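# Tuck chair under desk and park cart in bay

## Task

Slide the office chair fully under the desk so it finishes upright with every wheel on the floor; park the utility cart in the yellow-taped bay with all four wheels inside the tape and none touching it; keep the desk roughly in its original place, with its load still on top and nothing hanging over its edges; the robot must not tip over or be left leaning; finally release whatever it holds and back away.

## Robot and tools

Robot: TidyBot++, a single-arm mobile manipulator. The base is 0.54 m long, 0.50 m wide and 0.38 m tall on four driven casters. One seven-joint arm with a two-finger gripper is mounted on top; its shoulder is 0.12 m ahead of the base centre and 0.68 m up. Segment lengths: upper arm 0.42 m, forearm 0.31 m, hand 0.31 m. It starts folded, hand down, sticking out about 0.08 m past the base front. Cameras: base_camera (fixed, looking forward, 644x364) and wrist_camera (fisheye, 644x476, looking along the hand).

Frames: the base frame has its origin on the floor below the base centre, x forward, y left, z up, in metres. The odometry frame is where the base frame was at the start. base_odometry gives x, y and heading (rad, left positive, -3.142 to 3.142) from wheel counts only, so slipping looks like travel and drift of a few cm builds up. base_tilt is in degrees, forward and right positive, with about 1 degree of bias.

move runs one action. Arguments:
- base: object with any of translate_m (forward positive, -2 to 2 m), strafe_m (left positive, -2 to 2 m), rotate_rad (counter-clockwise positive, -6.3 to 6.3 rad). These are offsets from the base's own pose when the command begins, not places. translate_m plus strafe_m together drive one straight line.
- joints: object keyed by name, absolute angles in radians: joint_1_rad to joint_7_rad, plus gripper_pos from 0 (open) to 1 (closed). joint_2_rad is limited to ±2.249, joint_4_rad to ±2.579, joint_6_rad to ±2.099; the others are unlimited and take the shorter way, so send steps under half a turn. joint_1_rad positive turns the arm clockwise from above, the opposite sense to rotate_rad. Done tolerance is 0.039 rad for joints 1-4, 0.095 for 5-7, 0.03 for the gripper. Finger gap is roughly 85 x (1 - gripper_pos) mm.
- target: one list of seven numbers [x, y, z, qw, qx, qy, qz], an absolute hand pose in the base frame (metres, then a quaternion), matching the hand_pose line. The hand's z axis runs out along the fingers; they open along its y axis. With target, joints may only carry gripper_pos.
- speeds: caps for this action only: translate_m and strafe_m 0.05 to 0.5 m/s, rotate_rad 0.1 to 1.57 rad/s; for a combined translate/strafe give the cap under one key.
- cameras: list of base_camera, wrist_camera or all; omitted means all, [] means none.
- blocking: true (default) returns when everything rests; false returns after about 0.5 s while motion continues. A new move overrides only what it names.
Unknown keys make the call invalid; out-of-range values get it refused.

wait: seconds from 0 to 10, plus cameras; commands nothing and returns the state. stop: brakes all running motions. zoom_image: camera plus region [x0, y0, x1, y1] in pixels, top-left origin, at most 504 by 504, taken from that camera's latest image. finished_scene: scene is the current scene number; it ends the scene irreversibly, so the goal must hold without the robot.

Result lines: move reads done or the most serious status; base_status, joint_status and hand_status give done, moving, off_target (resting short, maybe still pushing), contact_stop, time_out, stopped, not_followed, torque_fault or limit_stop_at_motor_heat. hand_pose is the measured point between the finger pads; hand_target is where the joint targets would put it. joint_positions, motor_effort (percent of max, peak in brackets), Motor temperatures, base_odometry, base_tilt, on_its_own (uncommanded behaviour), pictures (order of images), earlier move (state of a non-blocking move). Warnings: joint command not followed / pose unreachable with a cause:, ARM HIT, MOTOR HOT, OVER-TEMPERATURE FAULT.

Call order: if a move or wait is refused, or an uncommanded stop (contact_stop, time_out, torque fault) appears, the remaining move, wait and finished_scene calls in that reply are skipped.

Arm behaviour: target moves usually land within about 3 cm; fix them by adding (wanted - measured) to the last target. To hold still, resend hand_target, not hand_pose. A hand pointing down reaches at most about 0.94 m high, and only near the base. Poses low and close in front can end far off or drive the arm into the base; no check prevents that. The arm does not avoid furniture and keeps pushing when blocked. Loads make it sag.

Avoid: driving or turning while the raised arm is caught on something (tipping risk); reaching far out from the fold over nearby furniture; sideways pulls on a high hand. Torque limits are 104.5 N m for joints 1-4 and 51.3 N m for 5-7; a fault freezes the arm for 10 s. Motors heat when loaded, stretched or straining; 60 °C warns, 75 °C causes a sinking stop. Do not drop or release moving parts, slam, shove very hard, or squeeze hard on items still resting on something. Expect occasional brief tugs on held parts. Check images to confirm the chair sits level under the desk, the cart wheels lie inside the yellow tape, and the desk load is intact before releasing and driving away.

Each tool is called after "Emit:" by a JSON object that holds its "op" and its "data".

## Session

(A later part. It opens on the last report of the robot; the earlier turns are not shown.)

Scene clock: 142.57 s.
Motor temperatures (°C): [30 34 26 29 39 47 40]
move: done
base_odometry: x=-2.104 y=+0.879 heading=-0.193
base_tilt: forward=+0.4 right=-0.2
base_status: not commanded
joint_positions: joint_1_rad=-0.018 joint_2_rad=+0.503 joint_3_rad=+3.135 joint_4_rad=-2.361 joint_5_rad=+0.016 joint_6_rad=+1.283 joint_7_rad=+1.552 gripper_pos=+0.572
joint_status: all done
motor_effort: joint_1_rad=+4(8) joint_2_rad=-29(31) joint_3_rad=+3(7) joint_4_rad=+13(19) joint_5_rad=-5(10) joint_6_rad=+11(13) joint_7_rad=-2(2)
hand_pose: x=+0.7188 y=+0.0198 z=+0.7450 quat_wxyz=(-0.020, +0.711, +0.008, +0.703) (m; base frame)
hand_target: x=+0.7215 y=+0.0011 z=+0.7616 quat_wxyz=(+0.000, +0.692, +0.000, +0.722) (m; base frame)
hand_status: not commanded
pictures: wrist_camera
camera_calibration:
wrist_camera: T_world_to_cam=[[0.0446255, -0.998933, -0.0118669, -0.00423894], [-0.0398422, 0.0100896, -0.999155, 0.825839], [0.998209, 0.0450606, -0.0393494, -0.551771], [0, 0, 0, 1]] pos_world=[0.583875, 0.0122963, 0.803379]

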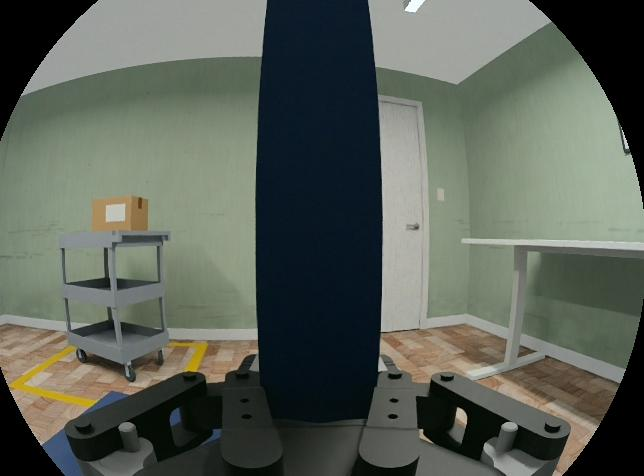

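Emit:
{"op": "move", "data": {"joints": {"gripper_pos":0.8}, "cameras": []}}

Emit:
{"op": "move", "data": {"base": {"translate_m":-0.038,"strafe_m":0.346,"rotate_rad":-0.35}, "speeds": {"translate_m":0.2,"rotate_rad":0.2}, "cameras": ["wrist_camera"]}}

Emit:
{"op": "move", "data": {"base": {"translate_m":-0.038,"strafe_m":0.346,"rotate_rad":-0.35}, "speeds": {"translate_m":0.2,"rotate_rad":0.2}}}

Scene clock: 143.40 s.
Motor temperatures (°C): [30 34 26 29 39 47 40]
move: off_target
base_odometry: x=-2.104 y=+0.879 heading=-0.193
base_tilt: forward=+0.4 right=-0.2
base_status: not commanded
joint_positions: joint_1_rad=-0.018 joint_2_rad=+0.503 joint_3_rad=+3.135 joint_4_rad=-2.361 joint_5_rad=+0.016 joint_6_rad=+1.283 joint_7_rad=+1.552 gripper_pos=+0.572
joint_status: gripper_pos off_target (ended at +0.572, target +0.800)
motor_effort: joint_1_rad=+4(4) joint_2_rad=-29(29) joint_3_rad=+3(3) joint_4_rad=+13(13) joint_5_rad=-5(6) joint_6_rad=+11(11) joint_7_rad=-2(2)
hand_pose: x=+0.7188 y=+0.0198 z=+0.7450 quat_wxyz=(-0.020, +0.711, +0.008, +0.703) (m; base frame)
hand_target: x=+0.7215 y=+0.0011 z=+0.7616 quat_wxyz=(+0.000, +0.692, +0.000, +0.722) (m; base frame)
hand_status: not commanded
pictures: none
No camera images: "cameras" was empty.

Scene clock: 145.90 s.
Motor temperatures (°C): [30 34 26 29 39 47 40]
move: done
base_odometry: x=-2.075 y=+1.226 heading=-0.544
base_tilt: forward=+0.4 right=-0.2
base_status: done
joint_positions: joint_1_rad=+0.001 joint_2_rad=+0.515 joint_3_rad=+3.135 joint_4_rad=-2.345 joint_5_rad=+0.020 joint_6_rad=+1.285 joint_7_rad=+1.553 gripper_pos=+0.573
joint_status: not commanded
motor_effort: joint_1_rad=-1(8) joint_2_rad=-33(35) joint_3_rad=-1(7) joint_4_rad=+8(17) joint_5_rad=+2(13) joint_6_rad=+12(14) joint_7_rad=+0(4)
hand_pose: x=+0.7247 y=+0.0096 z=+0.7450 quat_wxyz=(-0.014, +0.708, +0.003, +0.706) (m; base frame)
hand_target: x=+0.7215 y=+0.0011 z=+0.7616 quat_wxyz=(+0.000, +0.692, +0.000, +0.722) (m; base frame)
hand_status: not commanded
pictures: wrist_camera
camera_calibration:
wrist_camera: T_world_to_cam=[[0.0295143, -0.999513, -0.0101647, -0.00496035], [-0.0332326, 0.00918228, -0.999405, 0.821531], [0.999012, 0.0298346, -0.0329454, -0.562346], [0, 0, 0, 1]] pos_world=[0.589238, 0.00427589, 0.802466]

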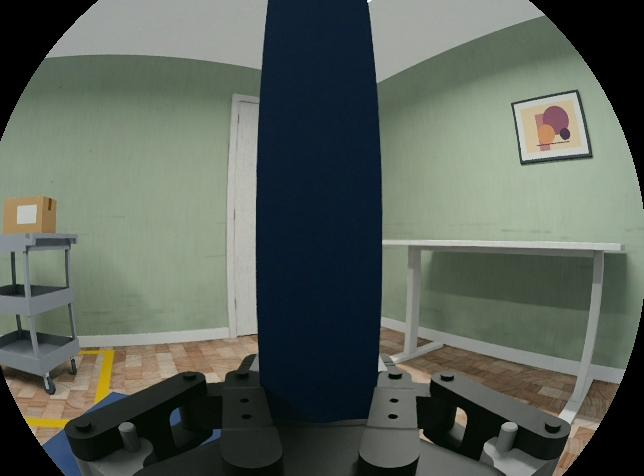

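Scene clock: 148.40 s.
Motor temperatures (°C): [30 34 26 29 39 47 40]
move: done
base_odometry: x=-1.928 y=+1.542 heading=-0.894
base_tilt: forward=+0.4 right=-0.2
base_status: done
joint_positions: joint_1_rad=+0.015 joint_2_rad=+0.516 joint_3_rad=+3.145 joint_4_rad=-2.346 joint_5_rad=+0.009 joint_6_rad=+1.289 joint_7_rad=+1.553 gripper_pos=+0.573
joint_status: not commanded
motor_effort: joint_1_rad=-3(7) joint_2_rad=-32(35) joint_3_rad=-3(6) joint_4_rad=+10(18) joint_5_rad=+5(8) joint_6_rad=+13(15) joint_7_rad=+2(3)
hand_pose: x=+0.7245 y=-0.0066 z=+0.7449 quat_wxyz=(-0.002, +0.708, -0.008, +0.706) (m; base frame)
hand_target: x=+0.7215 y=+0.0011 z=+0.7616 quat_wxyz=(+0.000, +0.692, +0.000, +0.722) (m; base frame)
hand_status: not commanded
pictures: base_camera, wrist_camera
camera_calibration:
wrist_camera: T_world_to_cam=[[-0.00283243, -0.999959, -0.00857654, 0.00109433], [-0.0317384, 0.00866215, -0.999459, 0.820578], [0.999492, -0.00255869, -0.0317616, -0.563169], [0, 0, 0, 1]] pos_world=[0.58893, -0.00745466, 0.802256]

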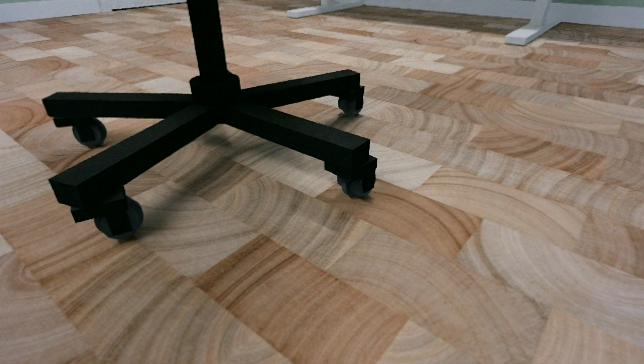

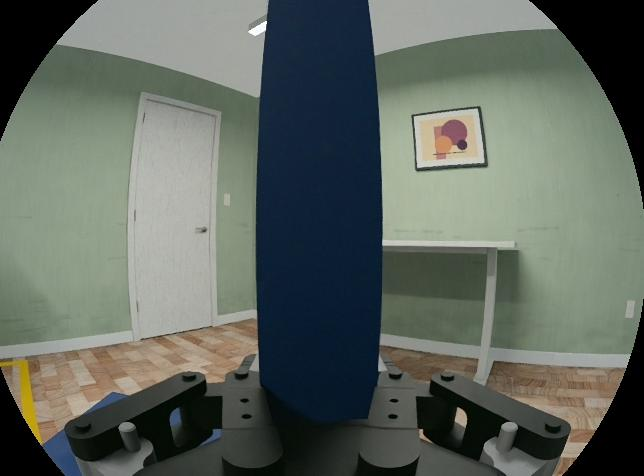

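Emit:
{"op": "move", "data": {"base": {"translate_m":-0.013,"strafe_m":0.249,"rotate_rad":-0.35}, "speeds": {"translate_m":0.2,"rotate_rad":0.25}, "cameras": []}}

Emit:
{"op": "move", "data": {"base": {"translate_m":0.019,"strafe_m":0.263,"rotate_rad":-0.35}, "speeds": {"translate_m":0.2,"rotate_rad":0.25}, "cameras": ["wrist_camera"]}}

Emit:
{"op": "move", "data": {"base": {"translate_m":0.043,"strafe_m":0.288,"rotate_rad":-0.35}, "speeds": {"translate_m":0.2,"rotate_rad":0.25}, "cameras": []}}

Emit:
{"op": "move", "data": {"base": {"translate_m":0.058,"strafe_m":0.319,"rotate_rad":-0.35}, "speeds": {"translate_m":0.2,"rotate_rad":0.25}}}

Emit:
{"op": "move", "data": {"base": {"translate_m":0.062,"strafe_m":0.354,"rotate_rad":-0.35}, "speeds": {"translate_m":0.2,"rotate_rad":0.25}, "cameras": []}}

Emit:
{"op": "move", "data": {"base": {"translate_m":0.053,"strafe_m":0.387,"rotate_rad":-0.35}, "speeds": {"translate_m":0.2,"rotate_rad":0.2}}}

Scene clock: 150.53 s.
Motor temperatures (°C): [30 34 26 29 39 47 40]
move: done
base_odometry: x=-1.742 y=+1.708 heading=-1.243
base_tilt: forward=+0.4 right=-0.3
base_status: done
joint_positions: joint_1_rad=-0.046 joint_2_rad=+0.508 joint_3_rad=+3.122 joint_4_rad=-2.359 joint_5_rad=+0.015 joint_6_rad=+1.289 joint_7_rad=+1.556 gripper_pos=+0.573
joint_status: not commanded
motor_effort: joint_1_rad=+10(12) joint_2_rad=-31(33) joint_3_rad=+6(8) joint_4_rad=+12(16) joint_5_rad=-11(12) joint_6_rad=+11(14) joint_7_rad=-5(5)
hand_pose: x=+0.7184 y=+0.0433 z=+0.7449 quat_wxyz=(-0.035, +0.709, +0.020, +0.704) (m; base frame)
hand_target: x=+0.7215 y=+0.0011 z=+0.7616 quat_wxyz=(+0.000, +0.692, +0.000, +0.722) (m; base frame)
hand_status: not commanded
pictures: none
No camera images: "cameras" was empty.

Scene clock: 152.60 s.
Motor temperatures (°C): [30 34 26 29 39 47 40]
move: done
base_odometry: x=-1.487 y=+1.774 heading=-1.594
base_tilt: forward=+0.4 right=-0.2
base_status: done
joint_positions: joint_1_rad=-0.049 joint_2_rad=+0.499 joint_3_rad=+3.104 joint_4_rad=-2.375 joint_5_rad=+0.046 joint_6_rad=+1.291 joint_7_rad=+1.556 gripper_pos=+0.573
joint_status: not commanded
motor_effort: joint_1_rad=+10(15) joint_2_rad=-29(31) joint_3_rad=+7(11) joint_4_rad=+15(18) joint_5_rad=-12(17) joint_6_rad=+10(13) joint_7_rad=-4(5)
hand_pose: x=+0.7108 y=+0.0626 z=+0.7448 quat_wxyz=(-0.052, +0.710, +0.038, +0.701) (m; base frame)
hand_target: x=+0.7215 y=+0.0011 z=+0.7616 quat_wxyz=(+0.000, +0.692, +0.000, +0.722) (m; base frame)
hand_status: not commanded
pictures: wrist_camera
camera_calibration:
wrist_camera: T_world_to_cam=[[0.132019, -0.991128, -0.0153979, -0.0211153], [-0.0425679, 0.00985083, -0.999045, 0.826738], [0.990333, 0.132549, -0.0408897, -0.544476], [0, 0, 0, 1]] pos_world=[0.577193, 0.0430976, 0.80336]

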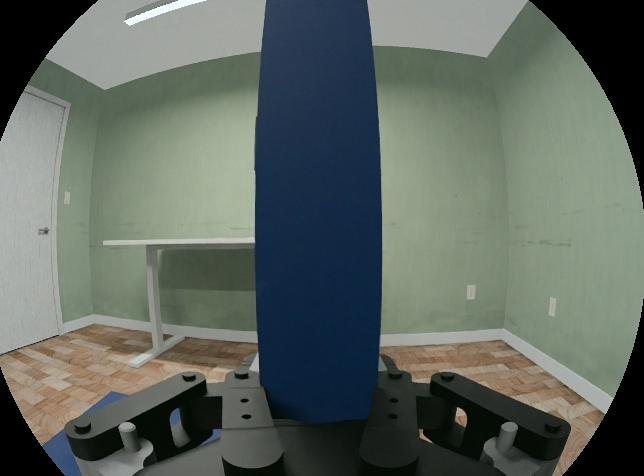

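Scene clock: 154.80 s.
Motor temperatures (°C): [30 34 26 29 39 47 40]
move: done
base_odometry: x=-1.200 y=+1.725 heading=-1.945
base_tilt: forward=+0.4 right=-0.2
base_status: done
joint_positions: joint_1_rad=-0.025 joint_2_rad=+0.497 joint_3_rad=+3.107 joint_4_rad=-2.377 joint_5_rad=+0.063 joint_6_rad=+1.291 joint_7_rad=+1.556 gripper_pos=+0.573
joint_status: not commanded
motor_effort: joint_1_rad=+5(16) joint_2_rad=-28(30) joint_3_rad=+4(12) joint_4_rad=+13(19) joint_5_rad=-6(20) joint_6_rad=+9(11) joint_7_rad=+1(4)
hand_pose: x=+0.7110 y=+0.0517 z=+0.7448 quat_wxyz=(-0.046, +0.711, +0.036, +0.701) (m; base frame)
hand_target: x=+0.7215 y=+0.0011 z=+0.7616 quat_wxyz=(+0.000, +0.692, +0.000, +0.722) (m; base frame)
hand_status: not commanded
pictures: none
No camera images: "cameras" was empty.

Scene clock: 157.13 s.
Motor temperatures (°C): [30 34 26 29 39 47 40]
move: done
base_odometry: x=-0.924 y=+1.554 heading=-2.296
base_tilt: forward=+0.4 right=-0.2
base_status: done
joint_positions: joint_1_rad=-0.006 joint_2_rad=+0.498 joint_3_rad=+3.126 joint_4_rad=-2.376 joint_5_rad=+0.036 joint_6_rad=+1.292 joint_7_rad=+1.556 gripper_pos=+0.573
joint_status: not commanded
motor_effort: joint_1_rad=+2(12) joint_2_rad=-29(31) joint_3_rad=+2(10) joint_4_rad=+13(18) joint_5_rad=-3(16) joint_6_rad=+10(12) joint_7_rad=+3(4)
hand_pose: x=+0.7138 y=+0.0236 z=+0.7448 quat_wxyz=(-0.024, +0.711, +0.015, +0.703) (m; base frame)
hand_target: x=+0.7215 y=+0.0011 z=+0.7616 quat_wxyz=(+0.000, +0.692, +0.000, +0.722) (m; base frame)
hand_status: not commanded
pictures: base_camera, wrist_camera
camera_calibration:
wrist_camera: T_world_to_cam=[[0.0609154, -0.998111, -0.00794432, -0.0147325], [-0.0409953, 0.00545057, -0.999144, 0.826258], [0.997301, 0.0611889, -0.0405859, -0.545755], [0, 0, 0, 1]] pos_world=[0.579052, 0.0141859, 0.803284]

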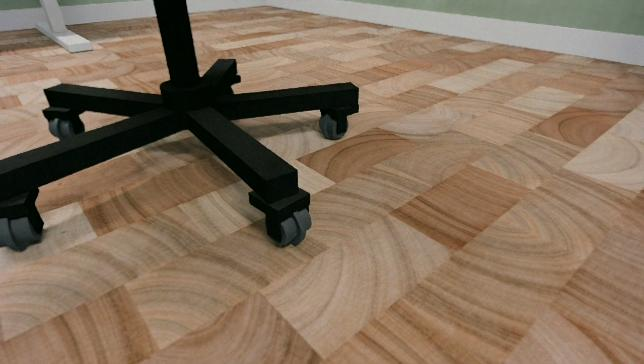

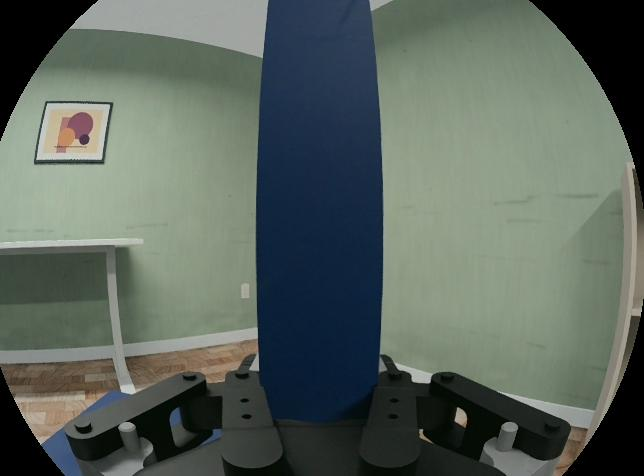

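Scene clock: 159.63 s.
Motor temperatures (°C): [30 34 26 29 39 47 40]
move: done
base_odometry: x=-0.701 y=+1.272 heading=-2.647
base_tilt: forward=+0.4 right=-0.2
base_status: done
joint_positions: joint_1_rad=+0.018 joint_2_rad=+0.499 joint_3_rad=+3.145 joint_4_rad=-2.375 joint_5_rad=+0.004 joint_6_rad=+1.292 joint_7_rad=+1.556 gripper_pos=+0.573
joint_status: not commanded
motor_effort: joint_1_rad=-3(12) joint_2_rad=-29(31) joint_3_rad=-2(9) joint_4_rad=+13(18) joint_5_rad=+1(14) joint_6_rad=+10(12) joint_7_rad=+3(3)
hand_pose: x=+0.7148 y=-0.0098 z=+0.7448 quat_wxyz=(+0.002, +0.711, -0.011, +0.703) (m; base frame)
hand_target: x=+0.7215 y=+0.0011 z=+0.7616 quat_wxyz=(+0.000, +0.692, +0.000, +0.722) (m; base frame)
hand_status: not commanded
pictures: none
No camera images: "cameras" was empty.

Scene clock: 162.33 s.
Motor temperatures (°C): [30 34 26 29 39 47 40]
move: done
base_odometry: x=-0.564 y=+0.907 heading=-2.998
base_tilt: forward=+0.4 right=-0.2
base_status: done
joint_positions: joint_1_rad=+0.042 joint_2_rad=+0.499 joint_3_rad=+3.166 joint_4_rad=-2.375 joint_5_rad=-0.025 joint_6_rad=+1.293 joint_7_rad=+1.556 gripper_pos=+0.573
joint_status: not commanded
motor_effort: joint_1_rad=-8(11) joint_2_rad=-30(31) joint_3_rad=-6(9) joint_4_rad=+13(18) joint_5_rad=+8(12) joint_6_rad=+11(12) joint_7_rad=+4(5)
hand_pose: x=+0.7135 y=-0.0434 z=+0.7448 quat_wxyz=(+0.027, +0.710, -0.035, +0.703) (m; base frame)
hand_target: x=+0.7215 y=+0.0011 z=+0.7616 quat_wxyz=(+0.000, +0.692, +0.000, +0.722) (m; base frame)
hand_status: not commanded
pictures: base_camera, wrist_camera
camera_calibration:
wrist_camera: T_world_to_cam=[[-0.0819839, -0.996621, -0.00498557, 0.0181688], [-0.038838, 0.00819341, -0.999212, 0.825291], [0.995877, -0.0817256, -0.0393785, -0.547459], [0, 0, 0, 1]] pos_world=[0.578744, -0.033396, 0.803173]

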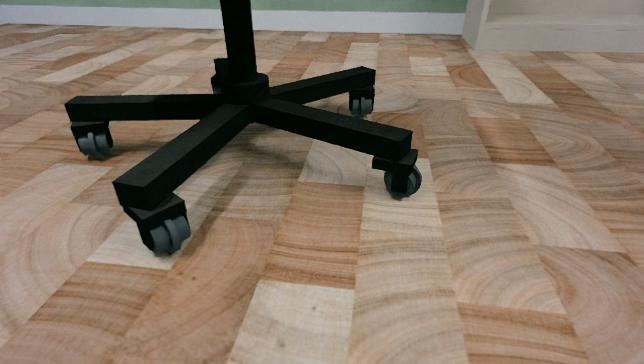

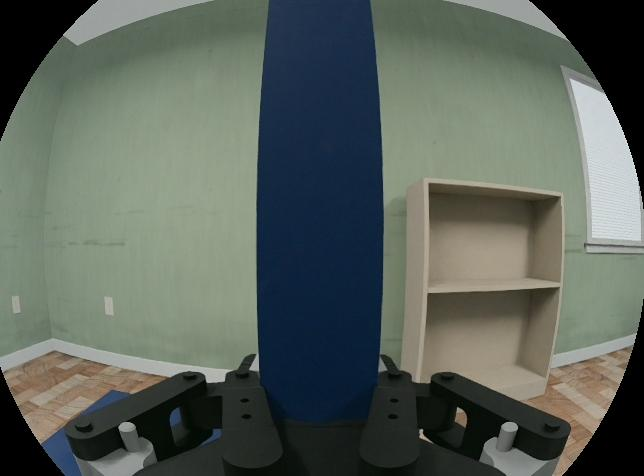

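Emit:
{"op": "move", "data": {"base": {"translate_m":-0.326,"strafe_m":0.754,"rotate_rad":-0.05}, "speeds": {"translate_m":0.25,"rotate_rad":0.1}}}

Scene clock: 166.90 s.
Motor temperatures (°C): [30 34 26 29 39 47 40]
move: done
base_odometry: x=-0.133 y=+0.207 heading=-3.049
base_tilt: forward=+0.4 right=-0.2
base_status: done
joint_positions: joint_1_rad=+0.023 joint_2_rad=+0.506 joint_3_rad=+3.178 joint_4_rad=-2.366 joint_5_rad=-0.059 joint_6_rad=+1.293 joint_7_rad=+1.556 gripper_pos=+0.573
joint_status: not commanded
motor_effort: joint_1_rad=-3(20) joint_2_rad=-28(36) joint_3_rad=-3(15) joint_4_rad=+14(16) joint_5_rad=+1(21) joint_6_rad=+8(16) joint_7_rad=-3(4)
hand_pose: x=+0.7161 y=-0.0483 z=+0.7444 quat_wxyz=(+0.035, +0.708, -0.044, +0.704) (m; base frame)
hand_target: x=+0.7215 y=+0.0011 z=+0.7616 quat_wxyz=(+0.000, +0.692, +0.000, +0.722) (m; base frame)
hand_status: not commanded
pictures: base_camera, wrist_camera
camera_calibration:
wrist_camera: T_world_to_cam=[[-0.105741, -0.994364, -0.00773257, 0.0326816], [-0.0357293, 0.0115704, -0.999295, 0.823019], [0.993752, -0.10539, -0.0367514, -0.552055], [0, 0, 0, 1]] pos_world=[0.581467, -0.0352065, 0.802402]

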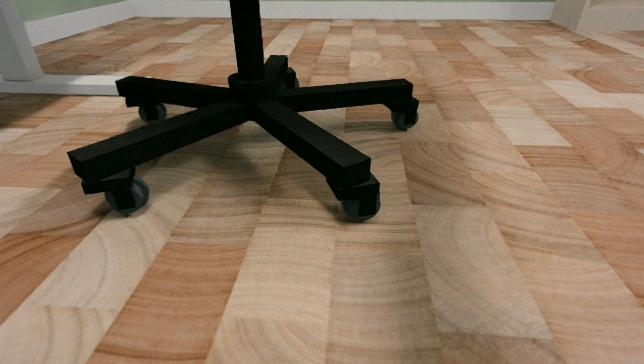

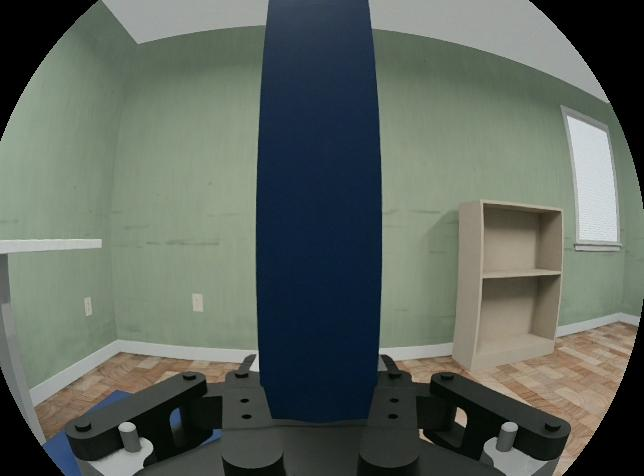

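Emit:
{"op": "move", "data": {}}

Scene clock: 167.30 s.
Motor temperatures (°C): [30 34 26 29 39 47 40]
base_odometry: x=-0.133 y=+0.207 heading=-3.049
base_tilt: forward=+0.4 right=-0.2
base_status: done
joint_positions: joint_1_rad=+0.023 joint_2_rad=+0.506 joint_3_rad=+3.178 joint_4_rad=-2.366 joint_5_rad=-0.059 joint_6_rad=+1.293 joint_7_rad=+1.556 gripper_pos=+0.573
joint_status: not commanded
motor_effort: joint_1_rad=-3(20) joint_2_rad=-28(36) joint_3_rad=-3(15) joint_4_rad=+14(16) joint_5_rad=+1(21) joint_6_rad=+9(16) joint_7_rad=-3(4)
hand_pose: x=+0.7161 y=-0.0483 z=+0.7444 quat_wxyz=(+0.035, +0.708, -0.044, +0.704) (m; base frame)
hand_target: x=+0.7215 y=+0.0011 z=+0.7616 quat_wxyz=(+0.000, +0.692, +0.000, +0.722) (m; base frame)
hand_status: not commanded
pictures: base_camera, wrist_camera
camera_calibration:
wrist_camera: T_world_to_cam=[[-0.105741, -0.994364, -0.00773257, 0.0326816], [-0.0357293, 0.0115704, -0.999295, 0.823019], [0.993752, -0.10539, -0.0367514, -0.552055], [0, 0, 0, 1]] pos_world=[0.581467, -0.0352065, 0.802402]

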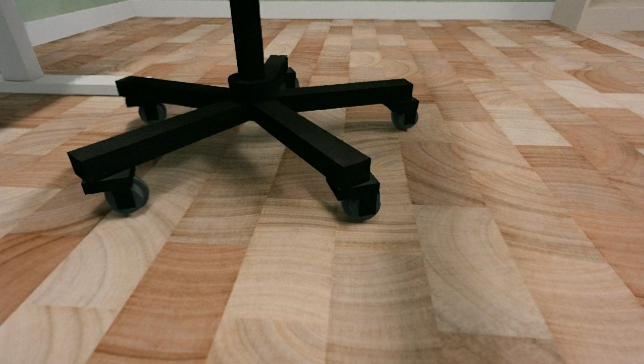

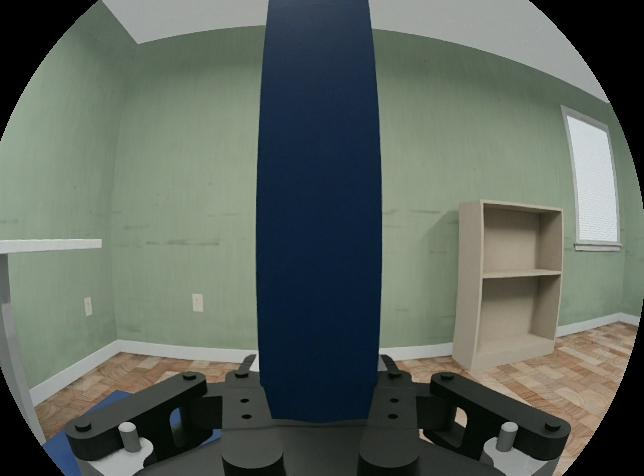

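Emit:
{"op": "move", "data": {"joints": {"gripper_pos":0}, "cameras": []}}

Emit:
{"op": "move", "data": {"base": {"translate_m":-0.35}, "cameras": []}}

Emit:
{"op": "move", "data": {"joints": {"joint_2_rad":-0.6,"joint_4_rad":-2.5,"joint_6_rad":0.2}}}

Scene clock: 168.47 s.
Motor temperatures (°C): [30 34 26 29 39 47 40]
move: done
base_odometry: x=-0.133 y=+0.207 heading=-3.049
base_tilt: forward=+0.4 right=-0.2
base_status: not commanded
joint_positions: joint_1_rad=+0.007 joint_2_rad=+0.506 joint_3_rad=+3.160 joint_4_rad=-2.358 joint_5_rad=-0.057 joint_6_rad=+1.293 joint_7_rad=+1.556 gripper_pos=+0.000
joint_status: all done
motor_effort: joint_1_rad=+0(3) joint_2_rad=-28(30) joint_3_rad=+0(4) joint_4_rad=+11(14) joint_5_rad=-1(2) joint_6_rad=+9(10) joint_7_rad=+0(3)
hand_pose: x=+0.7196 y=-0.0290 z=+0.7473 quat_wxyz=(+0.020, +0.706, -0.035, +0.707) (m; base frame)
hand_target: x=+0.7215 y=+0.0011 z=+0.7616 quat_wxyz=(+0.000, +0.692, +0.000, +0.722) (m; base frame)
hand_status: not commanded
pictures: none
No camera images: "cameras" was empty.

Scene clock: 170.50 s.
Motor temperatures (°C): [30 34 26 29 39 47 40]
move: done
base_odometry: x=+0.215 y=+0.239 heading=-3.049
base_tilt: forward=+0.4 right=-0.2
base_status: done
joint_positions: joint_1_rad=+0.007 joint_2_rad=+0.503 joint_3_rad=+3.160 joint_4_rad=-2.358 joint_5_rad=-0.057 joint_6_rad=+1.293 joint_7_rad=+1.556 gripper_pos=+0.000
joint_status: not commanded
motor_effort: joint_1_rad=+0(1) joint_2_rad=-28(31) joint_3_rad=+0(1) joint_4_rad=+11(12) joint_5_rad=-1(1) joint_6_rad=+9(9) joint_7_rad=+0(0)
hand_pose: x=+0.7195 y=-0.0288 z=+0.7489 quat_wxyz=(+0.020, +0.705, -0.035, +0.708) (m; base frame)
hand_target: x=+0.7215 y=+0.0011 z=+0.7616 quat_wxyz=(+0.000, +0.692, +0.000, +0.722) (m; base frame)
hand_status: not commanded
pictures: none
No camera images: "cameras" was empty.

Scene clock: 173.23 s.
Motor temperatures (°C): [30 34 26 29 39 47 40]
move: done
base_odometry: x=+0.215 y=+0.239 heading=-3.049
base_tilt: forward=+0.4 right=-0.2
base_status: not commanded
joint_positions: joint_1_rad=+0.007 joint_2_rad=-0.588 joint_3_rad=+3.160 joint_4_rad=-2.481 joint_5_rad=-0.057 joint_6_rad=+0.253 joint_7_rad=+1.556 gripper_pos=+0.000
joint_status: all done
motor_effort: joint_1_rad=+1(1) joint_2_rad=-1(30) joint_3_rad=+0(1) joint_4_rad=+22(22) joint_5_rad=-1(1) joint_6_rad=+9(11) joint_7_rad=+0(0)
hand_pose: x=+0.4943 y=-0.0136 z=+0.9105 quat_wxyz=(-0.015, +0.730, -0.042, +0.682) (m; base frame)
hand_target: x=+0.4876 y=+0.0012 z=+0.8874 quat_wxyz=(+0.000, +0.751, -0.001, +0.660) (m; base frame)
hand_status: not commanded
pictures: base_camera, wrist_camera
camera_calibration:
wrist_camera: T_world_to_cam=[[-0.0344637, -0.996623, -0.0745352, 0.0706041], [-0.0966429, 0.0775533, -0.992293, 1.00532], [0.994722, -0.0269948, -0.0989893, -0.264627], [0, 0, 0, 1]] pos_world=[0.362821, -0.0147442, 0.976644]

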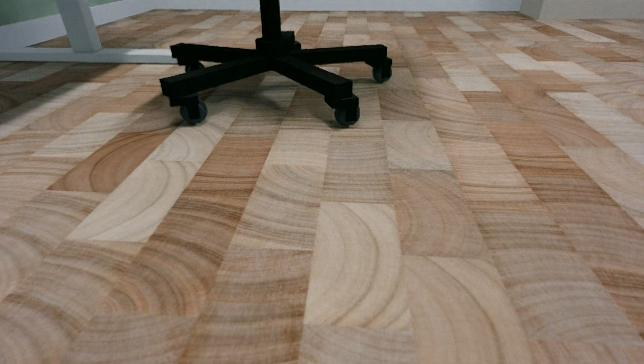

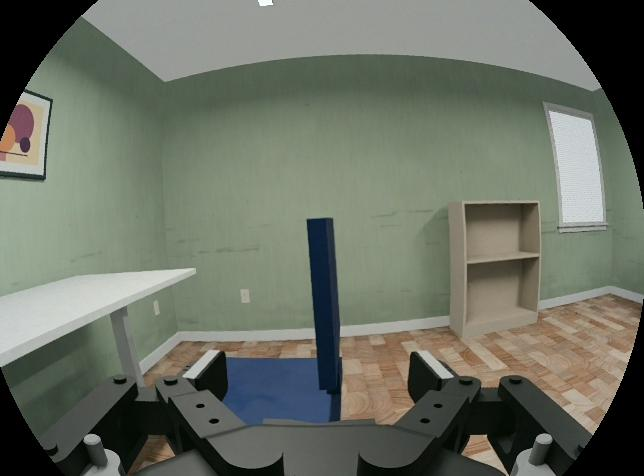

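Emit:
{"op": "move", "data": {"base": {"translate_m":0.466,"strafe_m":-0.53}, "cameras": []}}

Emit:
{"op": "move", "data": {"base": {"translate_m":0.728,"strafe_m":-0.268}, "cameras": []}}

Emit:
{"op": "move", "data": {"base": {"rotate_rad":1.396}}}

Scene clock: 175.70 s.
Motor temperatures (°C): [30 34 26 29 39 47 40]
move: done
base_odometry: x=-0.298 y=+0.724 heading=-3.049
base_tilt: forward=+0.4 right=-0.2
base_status: done
joint_positions: joint_1_rad=+0.007 joint_2_rad=-0.592 joint_3_rad=+3.157 joint_4_rad=-2.483 joint_5_rad=-0.057 joint_6_rad=+0.250 joint_7_rad=+1.556 gripper_pos=+0.000
joint_status: not commanded
motor_effort: joint_1_rad=+0(1) joint_2_rad=+0(2) joint_3_rad=+0(2) joint_4_rad=+22(23) joint_5_rad=-1(2) joint_6_rad=+9(9) joint_7_rad=+0(0)
hand_pose: x=+0.4931 y=-0.0123 z=+0.9104 quat_wxyz=(-0.015, +0.730, -0.041, +0.682) (m; base frame)
hand_target: x=+0.4876 y=+0.0012 z=+0.8874 quat_wxyz=(+0.000, +0.751, -0.001, +0.660) (m; base frame)
hand_status: not commanded
pictures: none
No camera images: "cameras" was empty.

Scene clock: 178.57 s.
Motor temperatures (°C): [30 34 26 29 39 47 40]
move: done
base_odometry: x=-1.047 y=+0.924 heading=-3.050
base_tilt: forward=+0.4 right=-0.2
base_status: done
joint_positions: joint_1_rad=+0.007 joint_2_rad=-0.595 joint_3_rad=+3.157 joint_4_rad=-2.483 joint_5_rad=-0.057 joint_6_rad=+0.249 joint_7_rad=+1.556 gripper_pos=+0.000
joint_status: not commanded
motor_effort: joint_1_rad=+0(1) joint_2_rad=+0(2) joint_3_rad=+1(1) joint_4_rad=+22(22) joint_5_rad=-1(2) joint_6_rad=+9(9) joint_7_rad=+0(1)
hand_pose: x=+0.4923 y=-0.0122 z=+0.9107 quat_wxyz=(-0.015, +0.730, -0.041, +0.682) (m; base frame)
hand_target: x=+0.4876 y=+0.0012 z=+0.8874 quat_wxyz=(+0.000, +0.751, -0.001, +0.660) (m; base frame)
hand_status: not commanded
pictures: none
No camera images: "cameras" was empty.

Scene clock: 180.73 s.
Motor temperatures (°C): [30 34 26 29 39 47 40]
move: done
base_odometry: x=-1.047 y=+0.924 heading=-1.654
base_tilt: forward=+0.4 right=-0.2
base_status: done
joint_positions: joint_1_rad=+0.005 joint_2_rad=-0.595 joint_3_rad=+3.155 joint_4_rad=-2.483 joint_5_rad=-0.057 joint_6_rad=+0.249 joint_7_rad=+1.556 gripper_pos=+0.000
joint_status: not commanded
motor_effort: joint_1_rad=+0(1) joint_2_rad=+0(1) joint_3_rad=+0(1) joint_4_rad=+22(22) joint_5_rad=-1(2) joint_6_rad=+9(9) joint_7_rad=+0(1)
hand_pose: x=+0.4924 y=-0.0108 z=+0.9107 quat_wxyz=(-0.016, +0.730, -0.039, +0.682) (m; base frame)
hand_target: x=+0.4876 y=+0.0012 z=+0.8874 quat_wxyz=(+0.000, +0.751, -0.001, +0.660) (m; base frame)
hand_status: not commanded
pictures: base_camera, wrist_camera
camera_calibration:
wrist_camera: T_world_to_cam=[[-0.0286021, -0.996998, -0.0719461, 0.0680909], [-0.09619, 0.0743867, -0.99258, 1.00505], [0.994952, -0.0214694, -0.0980289, -0.263494], [0, 0, 0, 1]] pos_world=[0.360787, -0.0125329, 0.976661]

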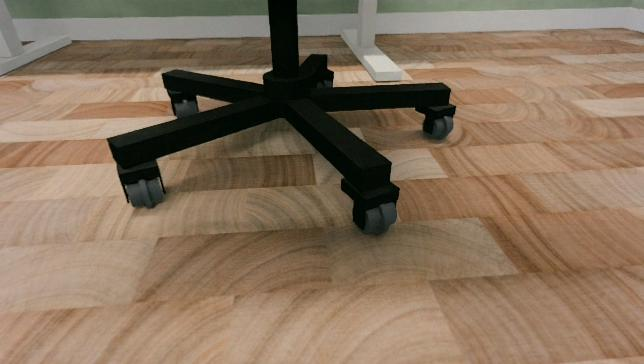

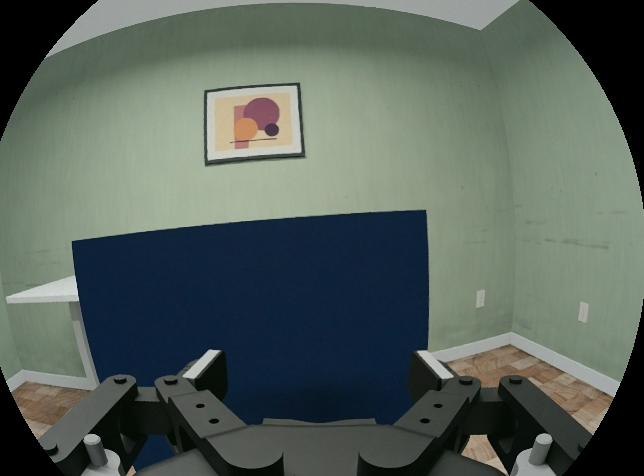

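Emit:
{"op": "move", "data": {"base": {"translate_m":-0.7}}}

Scene clock: 183.80 s.
Motor temperatures (°C): [30 34 26 29 39 47 40]
move: done
base_odometry: x=-0.989 y=+1.622 heading=-1.653
base_tilt: forward=+0.4 right=-0.2
base_status: done
joint_positions: joint_1_rad=+0.005 joint_2_rad=-0.597 joint_3_rad=+3.155 joint_4_rad=-2.484 joint_5_rad=-0.057 joint_6_rad=+0.248 joint_7_rad=+1.556 gripper_pos=+0.000
joint_status: not commanded
motor_effort: joint_1_rad=+0(1) joint_2_rad=+0(4) joint_3_rad=+0(1) joint_4_rad=+22(23) joint_5_rad=-1(2) joint_6_rad=+9(10) joint_7_rad=+0(0)
hand_pose: x=+0.4918 y=-0.0108 z=+0.9109 quat_wxyz=(-0.016, +0.730, -0.039, +0.682) (m; base frame)
hand_target: x=+0.4876 y=+0.0012 z=+0.8874 quat_wxyz=(+0.000, +0.751, -0.001, +0.660) (m; base frame)
hand_status: not commanded
pictures: base_camera, wrist_camera
camera_calibration:
wrist_camera: T_world_to_cam=[[-0.0284901, -0.996998, -0.0719946, 0.0681034], [-0.0955256, 0.0744097, -0.992642, 1.00492], [0.995019, -0.0214032, -0.0973588, -0.263558], [0, 0, 0, 1]] pos_world=[0.360182, -0.0125182, 0.976773]

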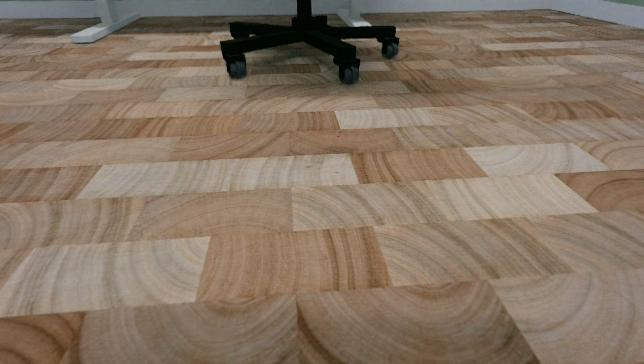

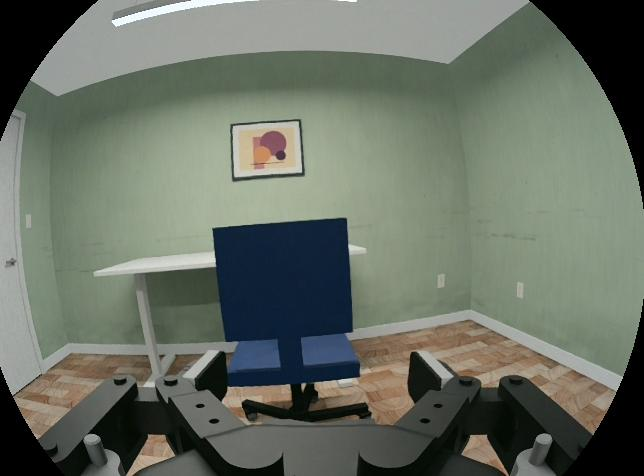

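Emit:
{"op": "move", "data": {"base": {"strafe_m":-0.87,"rotate_rad":0.05}, "joints": {"joint_1_rad":1.57}, "cameras": []}}

Emit:
{"op": "move", "data": {"base": {"translate_m":1.63}, "cameras": []}}

Emit:
{"op": "move", "data": {"base": {"rotate_rad":1.571}}}

Scene clock: 187.43 s.
Motor temperatures (°C): [30 34 26 29 39 47 40]
move: done
base_odometry: x=-1.856 y=+1.694 heading=-1.604
base_tilt: forward=+0.4 right=-0.2
base_status: done
joint_positions: joint_1_rad=+1.558 joint_2_rad=-0.597 joint_3_rad=+3.151 joint_4_rad=-2.484 joint_5_rad=-0.057 joint_6_rad=+0.248 joint_7_rad=+1.556 gripper_pos=+0.000
joint_status: all done
motor_effort: joint_1_rad=+0(1) joint_2_rad=+0(2) joint_3_rad=+0(2) joint_4_rad=+21(22) joint_5_rad=-1(2) joint_6_rad=+9(10) joint_7_rad=+0(0)
hand_pose: x=+0.1166 y=-0.3729 z=+0.9107 quat_wxyz=(+0.466, +0.495, -0.538, +0.498) (m; base frame)
hand_target: x=+0.1205 y=-0.3686 z=+0.8874 quat_wxyz=(+0.466, +0.531, -0.531, +0.467) (m; base frame)
hand_status: not commanded
pictures: none
No camera images: "cameras" was empty.

Scene clock: 192.07 s.
Motor temperatures (°C): [30 34 26 29 39 47 40]
move: done
base_odometry: x=-1.910 y=+0.064 heading=-1.604
base_tilt: forward=+0.4 right=-0.2
base_status: done
joint_positions: joint_1_rad=+1.558 joint_2_rad=-0.597 joint_3_rad=+3.151 joint_4_rad=-2.484 joint_5_rad=-0.057 joint_6_rad=+0.247 joint_7_rad=+1.556 gripper_pos=+0.000
joint_status: not commanded
motor_effort: joint_1_rad=+0(0) joint_2_rad=+0(0) joint_3_rad=+1(2) joint_4_rad=+22(22) joint_5_rad=-1(2) joint_6_rad=+9(9) joint_7_rad=+0(0)
hand_pose: x=+0.1166 y=-0.3729 z=+0.9107 quat_wxyz=(+0.466, +0.495, -0.538, +0.498) (m; base frame)
hand_target: x=+0.1205 y=-0.3686 z=+0.8874 quat_wxyz=(+0.466, +0.531, -0.531, +0.467) (m; base frame)
hand_status: not commanded
pictures: none
No camera images: "cameras" was empty.

Scene clock: 194.40 s.
Motor temperatures (°C): [30 34 26 29 39 47 40]
move: done
base_odometry: x=-1.910 y=+0.064 heading=-0.033
base_tilt: forward=+0.4 right=-0.2
base_status: done
joint_positions: joint_1_rad=+1.561 joint_2_rad=-0.597 joint_3_rad=+3.151 joint_4_rad=-2.484 joint_5_rad=-0.057 joint_6_rad=+0.247 joint_7_rad=+1.556 gripper_pos=+0.000
joint_status: not commanded
motor_effort: joint_1_rad=+0(1) joint_2_rad=+0(2) joint_3_rad=+0(2) joint_4_rad=+22(22) joint_5_rad=-1(2) joint_6_rad=+9(9) joint_7_rad=+0(0)
hand_pose: x=+0.1155 y=-0.3729 z=+0.9106 quat_wxyz=(+0.467, +0.494, -0.539, +0.498) (m; base frame)
hand_target: x=+0.1205 y=-0.3686 z=+0.8874 quat_wxyz=(+0.466, +0.531, -0.531, +0.467) (m; base frame)
hand_status: not commanded
pictures: base_camera, wrist_camera
camera_calibration:
wrist_camera: T_world_to_cam=[[-0.997481, 0.0102419, -0.0701909, 0.182196], [0.0708561, 0.0974474, -0.992715, 0.985146], [-0.0033274, -0.995188, -0.0979277, -0.144225], [0, 0, 0, 1]] pos_world=[0.111454, -0.241397, 0.976634]

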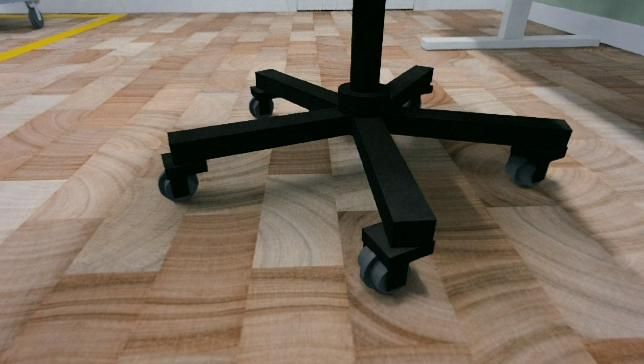

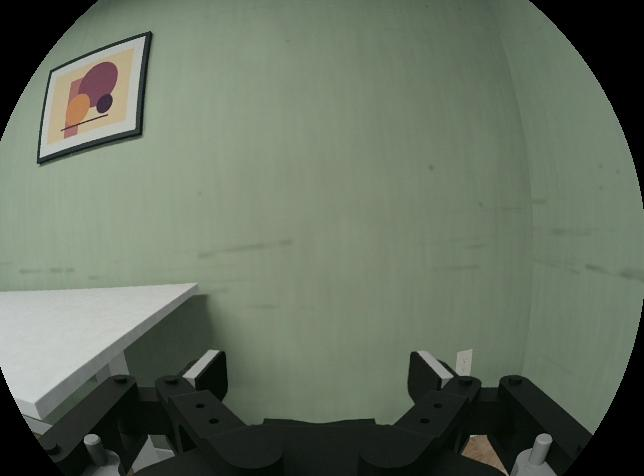

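Emit:
{"op": "move", "data": {"joints": {"joint_1_rad":3.1}, "base": {"strafe_m":-0.05}, "cameras": []}}

Emit:
{"op": "move", "data": {"base": {"translate_m":0.55}, "speeds": {"translate_m":0.18}}}

Scene clock: 197.33 s.
Motor temperatures (°C): [30 34 26 29 39 47 40]
move: done
base_odometry: x=-1.911 y=+0.014 heading=-0.032
base_tilt: forward=+0.4 right=-0.2
base_status: done
joint_positions: joint_1_rad=+3.088 joint_2_rad=-0.596 joint_3_rad=+3.151 joint_4_rad=-2.484 joint_5_rad=-0.057 joint_6_rad=+0.247 joint_7_rad=+1.556 gripper_pos=+0.000
joint_status: all done
motor_effort: joint_1_rad=+0(1) joint_2_rad=+0(3) joint_3_rad=+0(1) joint_4_rad=+22(22) joint_5_rad=-1(2) joint_6_rad=+9(9) joint_7_rad=+0(0)
hand_pose: x=-0.2538 y=-0.0128 z=+0.9102 quat_wxyz=(+0.681, -0.016, -0.731, +0.037) (m; base frame)
hand_target: x=-0.2492 y=-0.0165 z=+0.8874 quat_wxyz=(+0.660, +0.015, -0.751, +0.014) (m; base frame)
hand_status: not commanded
pictures: none
No camera images: "cameras" was empty.

Scene clock: 201.10 s.
Motor temperatures (°C): [30 34 26 29 39 47 40]
move: done
base_odometry: x=-1.362 y=-0.003 heading=-0.032
base_tilt: forward=+0.4 right=-0.2
base_status: done
joint_positions: joint_1_rad=+3.089 joint_2_rad=-0.599 joint_3_rad=+3.151 joint_4_rad=-2.485 joint_5_rad=-0.057 joint_6_rad=+0.246 joint_7_rad=+1.556 gripper_pos=+0.000
joint_status: not commanded
motor_effort: joint_1_rad=+0(1) joint_2_rad=+0(5) joint_3_rad=+0(1) joint_4_rad=+21(23) joint_5_rad=-1(2) joint_6_rad=+9(10) joint_7_rad=+0(0)
hand_pose: x=-0.2531 y=-0.0124 z=+0.9100 quat_wxyz=(+0.681, -0.016, -0.731, +0.036) (m; base frame)
hand_target: x=-0.2492 y=-0.0165 z=+0.8874 quat_wxyz=(+0.660, +0.015, -0.751, +0.014) (m; base frame)
hand_status: not commanded
pictures: base_camera, wrist_camera
camera_calibration:
wrist_camera: T_world_to_cam=[[-0.032303, 0.997009, -0.0702156, 0.0673295], [0.10139, -0.066621, -0.992614, 0.98108], [-0.994322, -0.0391836, -0.0989345, -0.0247914], [0, 0, 0, 1]] pos_world=[-0.121947, -0.00273905, 0.976108]

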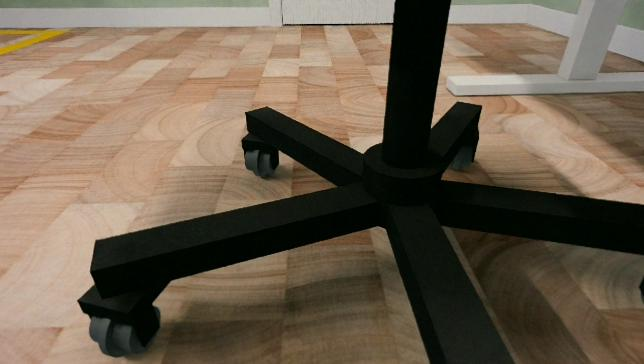

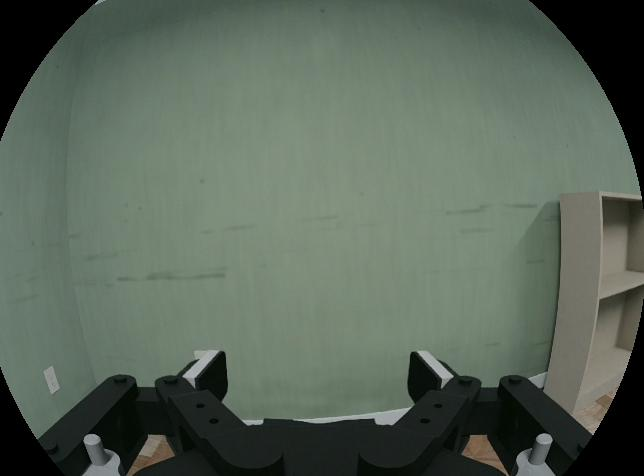

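Emit:
{"op": "move", "data": {"base": {"translate_m":-0.3}, "cameras": []}}

Emit:
{"op": "move", "data": {"base": {"strafe_m":0.9}, "cameras": []}}

Emit:
{"op": "move", "data": {"base": {"translate_m":0.92,"rotate_rad":-1.571}, "joints": {"joint_1_rad":0}}}

Scene clock: 203.27 s.
Motor temperatures (°C): [30 34 26 29 39 47 40]
move: done
base_odometry: x=-1.661 y=+0.006 heading=-0.032
base_tilt: forward=+0.4 right=-0.2
base_status: done
joint_positions: joint_1_rad=+3.089 joint_2_rad=-0.597 joint_3_rad=+3.151 joint_4_rad=-2.486 joint_5_rad=-0.057 joint_6_rad=+0.246 joint_7_rad=+1.556 gripper_pos=+0.000
joint_status: not commanded
motor_effort: joint_1_rad=+0(1) joint_2_rad=+0(3) joint_3_rad=+0(1) joint_4_rad=+22(23) joint_5_rad=-2(2) joint_6_rad=+9(10) joint_7_rad=+0(0)
hand_pose: x=-0.2535 y=-0.0123 z=+0.9087 quat_wxyz=(+0.680, -0.016, -0.732, +0.036) (m; base frame)
hand_target: x=-0.2492 y=-0.0165 z=+0.8874 quat_wxyz=(+0.660, +0.015, -0.751, +0.014) (m; base frame)
hand_status: not commanded
pictures: none
No camera images: "cameras" was empty.

Scene clock: 206.43 s.
Motor temperatures (°C): [30 34 26 29 39 47 40]
move: done
base_odometry: x=-1.633 y=+0.906 heading=-0.032
base_tilt: forward=+0.4 right=-0.2
base_status: done
joint_positions: joint_1_rad=+3.089 joint_2_rad=-0.597 joint_3_rad=+3.151 joint_4_rad=-2.486 joint_5_rad=-0.057 joint_6_rad=+0.246 joint_7_rad=+1.556 gripper_pos=+0.000
joint_status: not commanded
motor_effort: joint_1_rad=+0(1) joint_2_rad=+0(1) joint_3_rad=+0(2) joint_4_rad=+22(22) joint_5_rad=-1(2) joint_6_rad=+9(9) joint_7_rad=+0(0)
hand_pose: x=-0.2535 y=-0.0123 z=+0.9087 quat_wxyz=(+0.680, -0.016, -0.732, +0.036) (m; base frame)
hand_target: x=-0.2492 y=-0.0165 z=+0.8874 quat_wxyz=(+0.660, +0.015, -0.751, +0.014) (m; base frame)
hand_status: not commanded
pictures: none
No camera images: "cameras" was empty.

Scene clock: 210.33 s.
Motor temperatures (°C): [30 34 26 29 39 47 40]
move: done
base_odometry: x=-0.713 y=+0.876 heading=-1.603
base_tilt: forward=+0.4 right=-0.2
base_status: done
joint_positions: joint_1_rad=+0.012 joint_2_rad=-0.599 joint_3_rad=+3.150 joint_4_rad=-2.486 joint_5_rad=-0.057 joint_6_rad=+0.246 joint_7_rad=+1.556 gripper_pos=+0.000
joint_status: all done
motor_effort: joint_1_rad=+0(1) joint_2_rad=+0(3) joint_3_rad=+1(2) joint_4_rad=+21(22) joint_5_rad=-1(2) joint_6_rad=+9(10) joint_7_rad=+0(0)
hand_pose: x=+0.4910 y=-0.0114 z=+0.9095 quat_wxyz=(-0.014, +0.731, -0.039, +0.681) (m; base frame)
hand_target: x=+0.4876 y=+0.0012 z=+0.8874 quat_wxyz=(+0.000, +0.751, -0.001, +0.660) (m; base frame)
hand_status: not commanded
pictures: base_camera, wrist_camera
camera_calibration:
wrist_camera: T_world_to_cam=[[-0.0318648, -0.997062, -0.06965, 0.0668773], [-0.0977634, 0.0724604, -0.992568, 1.00455], [0.994699, -0.0248188, -0.0997852, -0.260582], [0, 0, 0, 1]] pos_world=[0.35954, -0.0125768, 0.975744]

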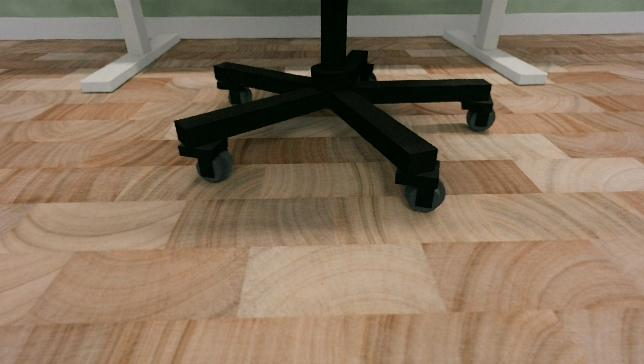

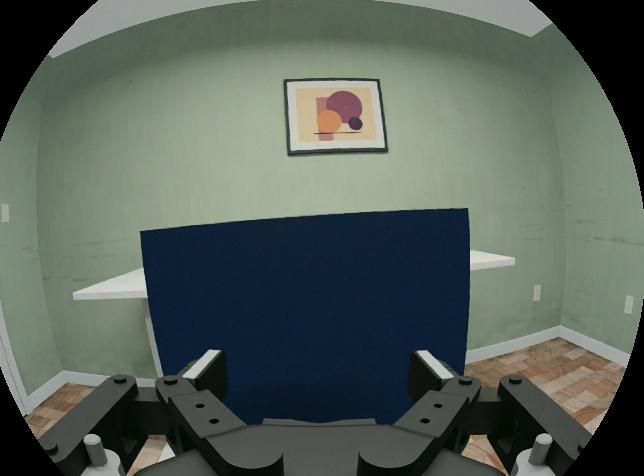

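Emit:
{"op": "move", "data": {"base": {"translate_m":-0.25,"strafe_m":-0.03}, "cameras": []}}

Emit:
{"op": "move", "data": {"joints": {"joint_1_rad":0,"joint_2_rad":0.55,"joint_4_rad":-2.4,"joint_6_rad":1.36,"joint_3_rad":3.142,"joint_5_rad":0,"gripper_pos":1}, "cameras": []}}

Emit:
{"op": "move", "data": {"base": {"translate_m":0.7}, "speeds": {"translate_m":0.13}}}

Scene clock: 212.43 s.
Motor temperatures (°C): [30 34 26 29 39 47 40]
move: done
base_odometry: x=-0.735 y=+1.127 heading=-1.604
base_tilt: forward=+0.4 right=-0.2
base_status: done
joint_positions: joint_1_rad=+0.012 joint_2_rad=-0.602 joint_3_rad=+3.150 joint_4_rad=-2.486 joint_5_rad=-0.057 joint_6_rad=+0.246 joint_7_rad=+1.556 gripper_pos=+0.000
joint_status: not commanded
motor_effort: joint_1_rad=+0(1) joint_2_rad=+0(3) joint_3_rad=+1(1) joint_4_rad=+22(22) joint_5_rad=-1(2) joint_6_rad=+9(10) joint_7_rad=+0(0)
hand_pose: x=+0.4902 y=-0.0113 z=+0.9106 quat_wxyz=(-0.014, +0.730, -0.039, +0.682) (m; base frame)
hand_target: x=+0.4876 y=+0.0012 z=+0.8874 quat_wxyz=(+0.000, +0.751, -0.001, +0.660) (m; base frame)
hand_status: not commanded
pictures: none
No camera images: "cameras" was empty.

Scene clock: 215.20 s.
Motor temperatures (°C): [30 34 26 29 39 47 40]
move: done
base_odometry: x=-0.735 y=+1.127 heading=-1.604
base_tilt: forward=+0.4 right=-0.2
base_status: not commanded
joint_positions: joint_1_rad=+0.012 joint_2_rad=+0.533 joint_3_rad=+3.150 joint_4_rad=-2.415 joint_5_rad=-0.057 joint_6_rad=+1.289 joint_7_rad=+1.556 gripper_pos=+0.999
joint_status: all done
motor_effort: joint_1_rad=+0(1) joint_2_rad=-28(30) joint_3_rad=+0(1) joint_4_rad=+10(22) joint_5_rad=-1(2) joint_6_rad=+9(10) joint_7_rad=+0(0)
hand_pose: x=+0.7025 y=-0.0272 z=+0.7083 quat_wxyz=(+0.018, +0.737, -0.036, +0.675) (m; base frame)
hand_target: x=+0.7100 y=+0.0012 z=+0.7259 quat_wxyz=(+0.000, +0.714, +0.000, +0.700) (m; base frame)
hand_status: not commanded
pictures: none
No camera images: "cameras" was empty.

Scene clock: 221.20 s.
Motor temperatures (°C): [30 34 26 29 39 47 40]
move: done
base_odometry: x=-0.758 y=+0.428 heading=-1.604
base_tilt: forward=+0.4 right=-0.2
base_status: done
joint_positions: joint_1_rad=+0.041 joint_2_rad=+0.537 joint_3_rad=+3.170 joint_4_rad=-2.432 joint_5_rad=-0.056 joint_6_rad=+1.305 joint_7_rad=+1.556 gripper_pos=+0.999
joint_status: not commanded
motor_effort: joint_1_rad=-8(11) joint_2_rad=-28(30) joint_3_rad=-7(9) joint_4_rad=+14(21) joint_5_rad=+6(9) joint_6_rad=+10(12) joint_7_rad=+0(0)
hand_pose: x=+0.6959 y=-0.0527 z=+0.7052 quat_wxyz=(+0.037, +0.737, -0.048, +0.673) (m; base frame)
hand_target: x=+0.7100 y=+0.0012 z=+0.7259 quat_wxyz=(+0.000, +0.714, +0.000, +0.700) (m; base frame)
hand_status: not commanded
pictures: base_camera, wrist_camera
camera_calibration:
wrist_camera: T_world_to_cam=[[-0.114658, -0.993389, -0.00561758, 0.0306838], [-0.119091, 0.0193592, -0.992695, 0.836929], [0.986241, -0.113151, -0.120524, -0.46993], [0, 0, 0, 1]] pos_world=[0.566653, -0.0388943, 0.774349]

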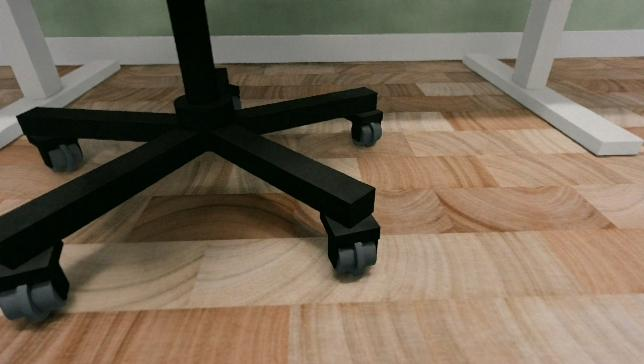

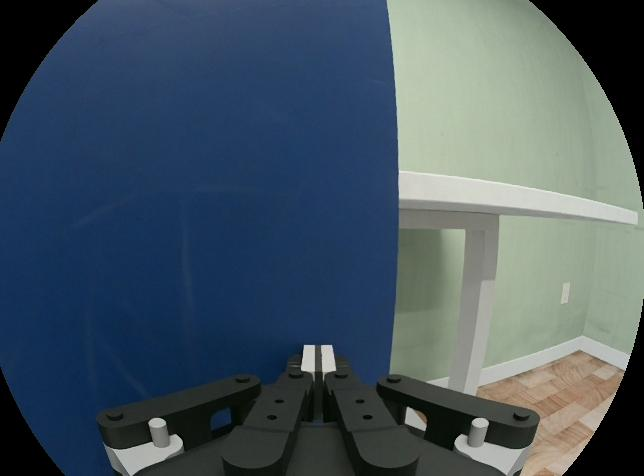

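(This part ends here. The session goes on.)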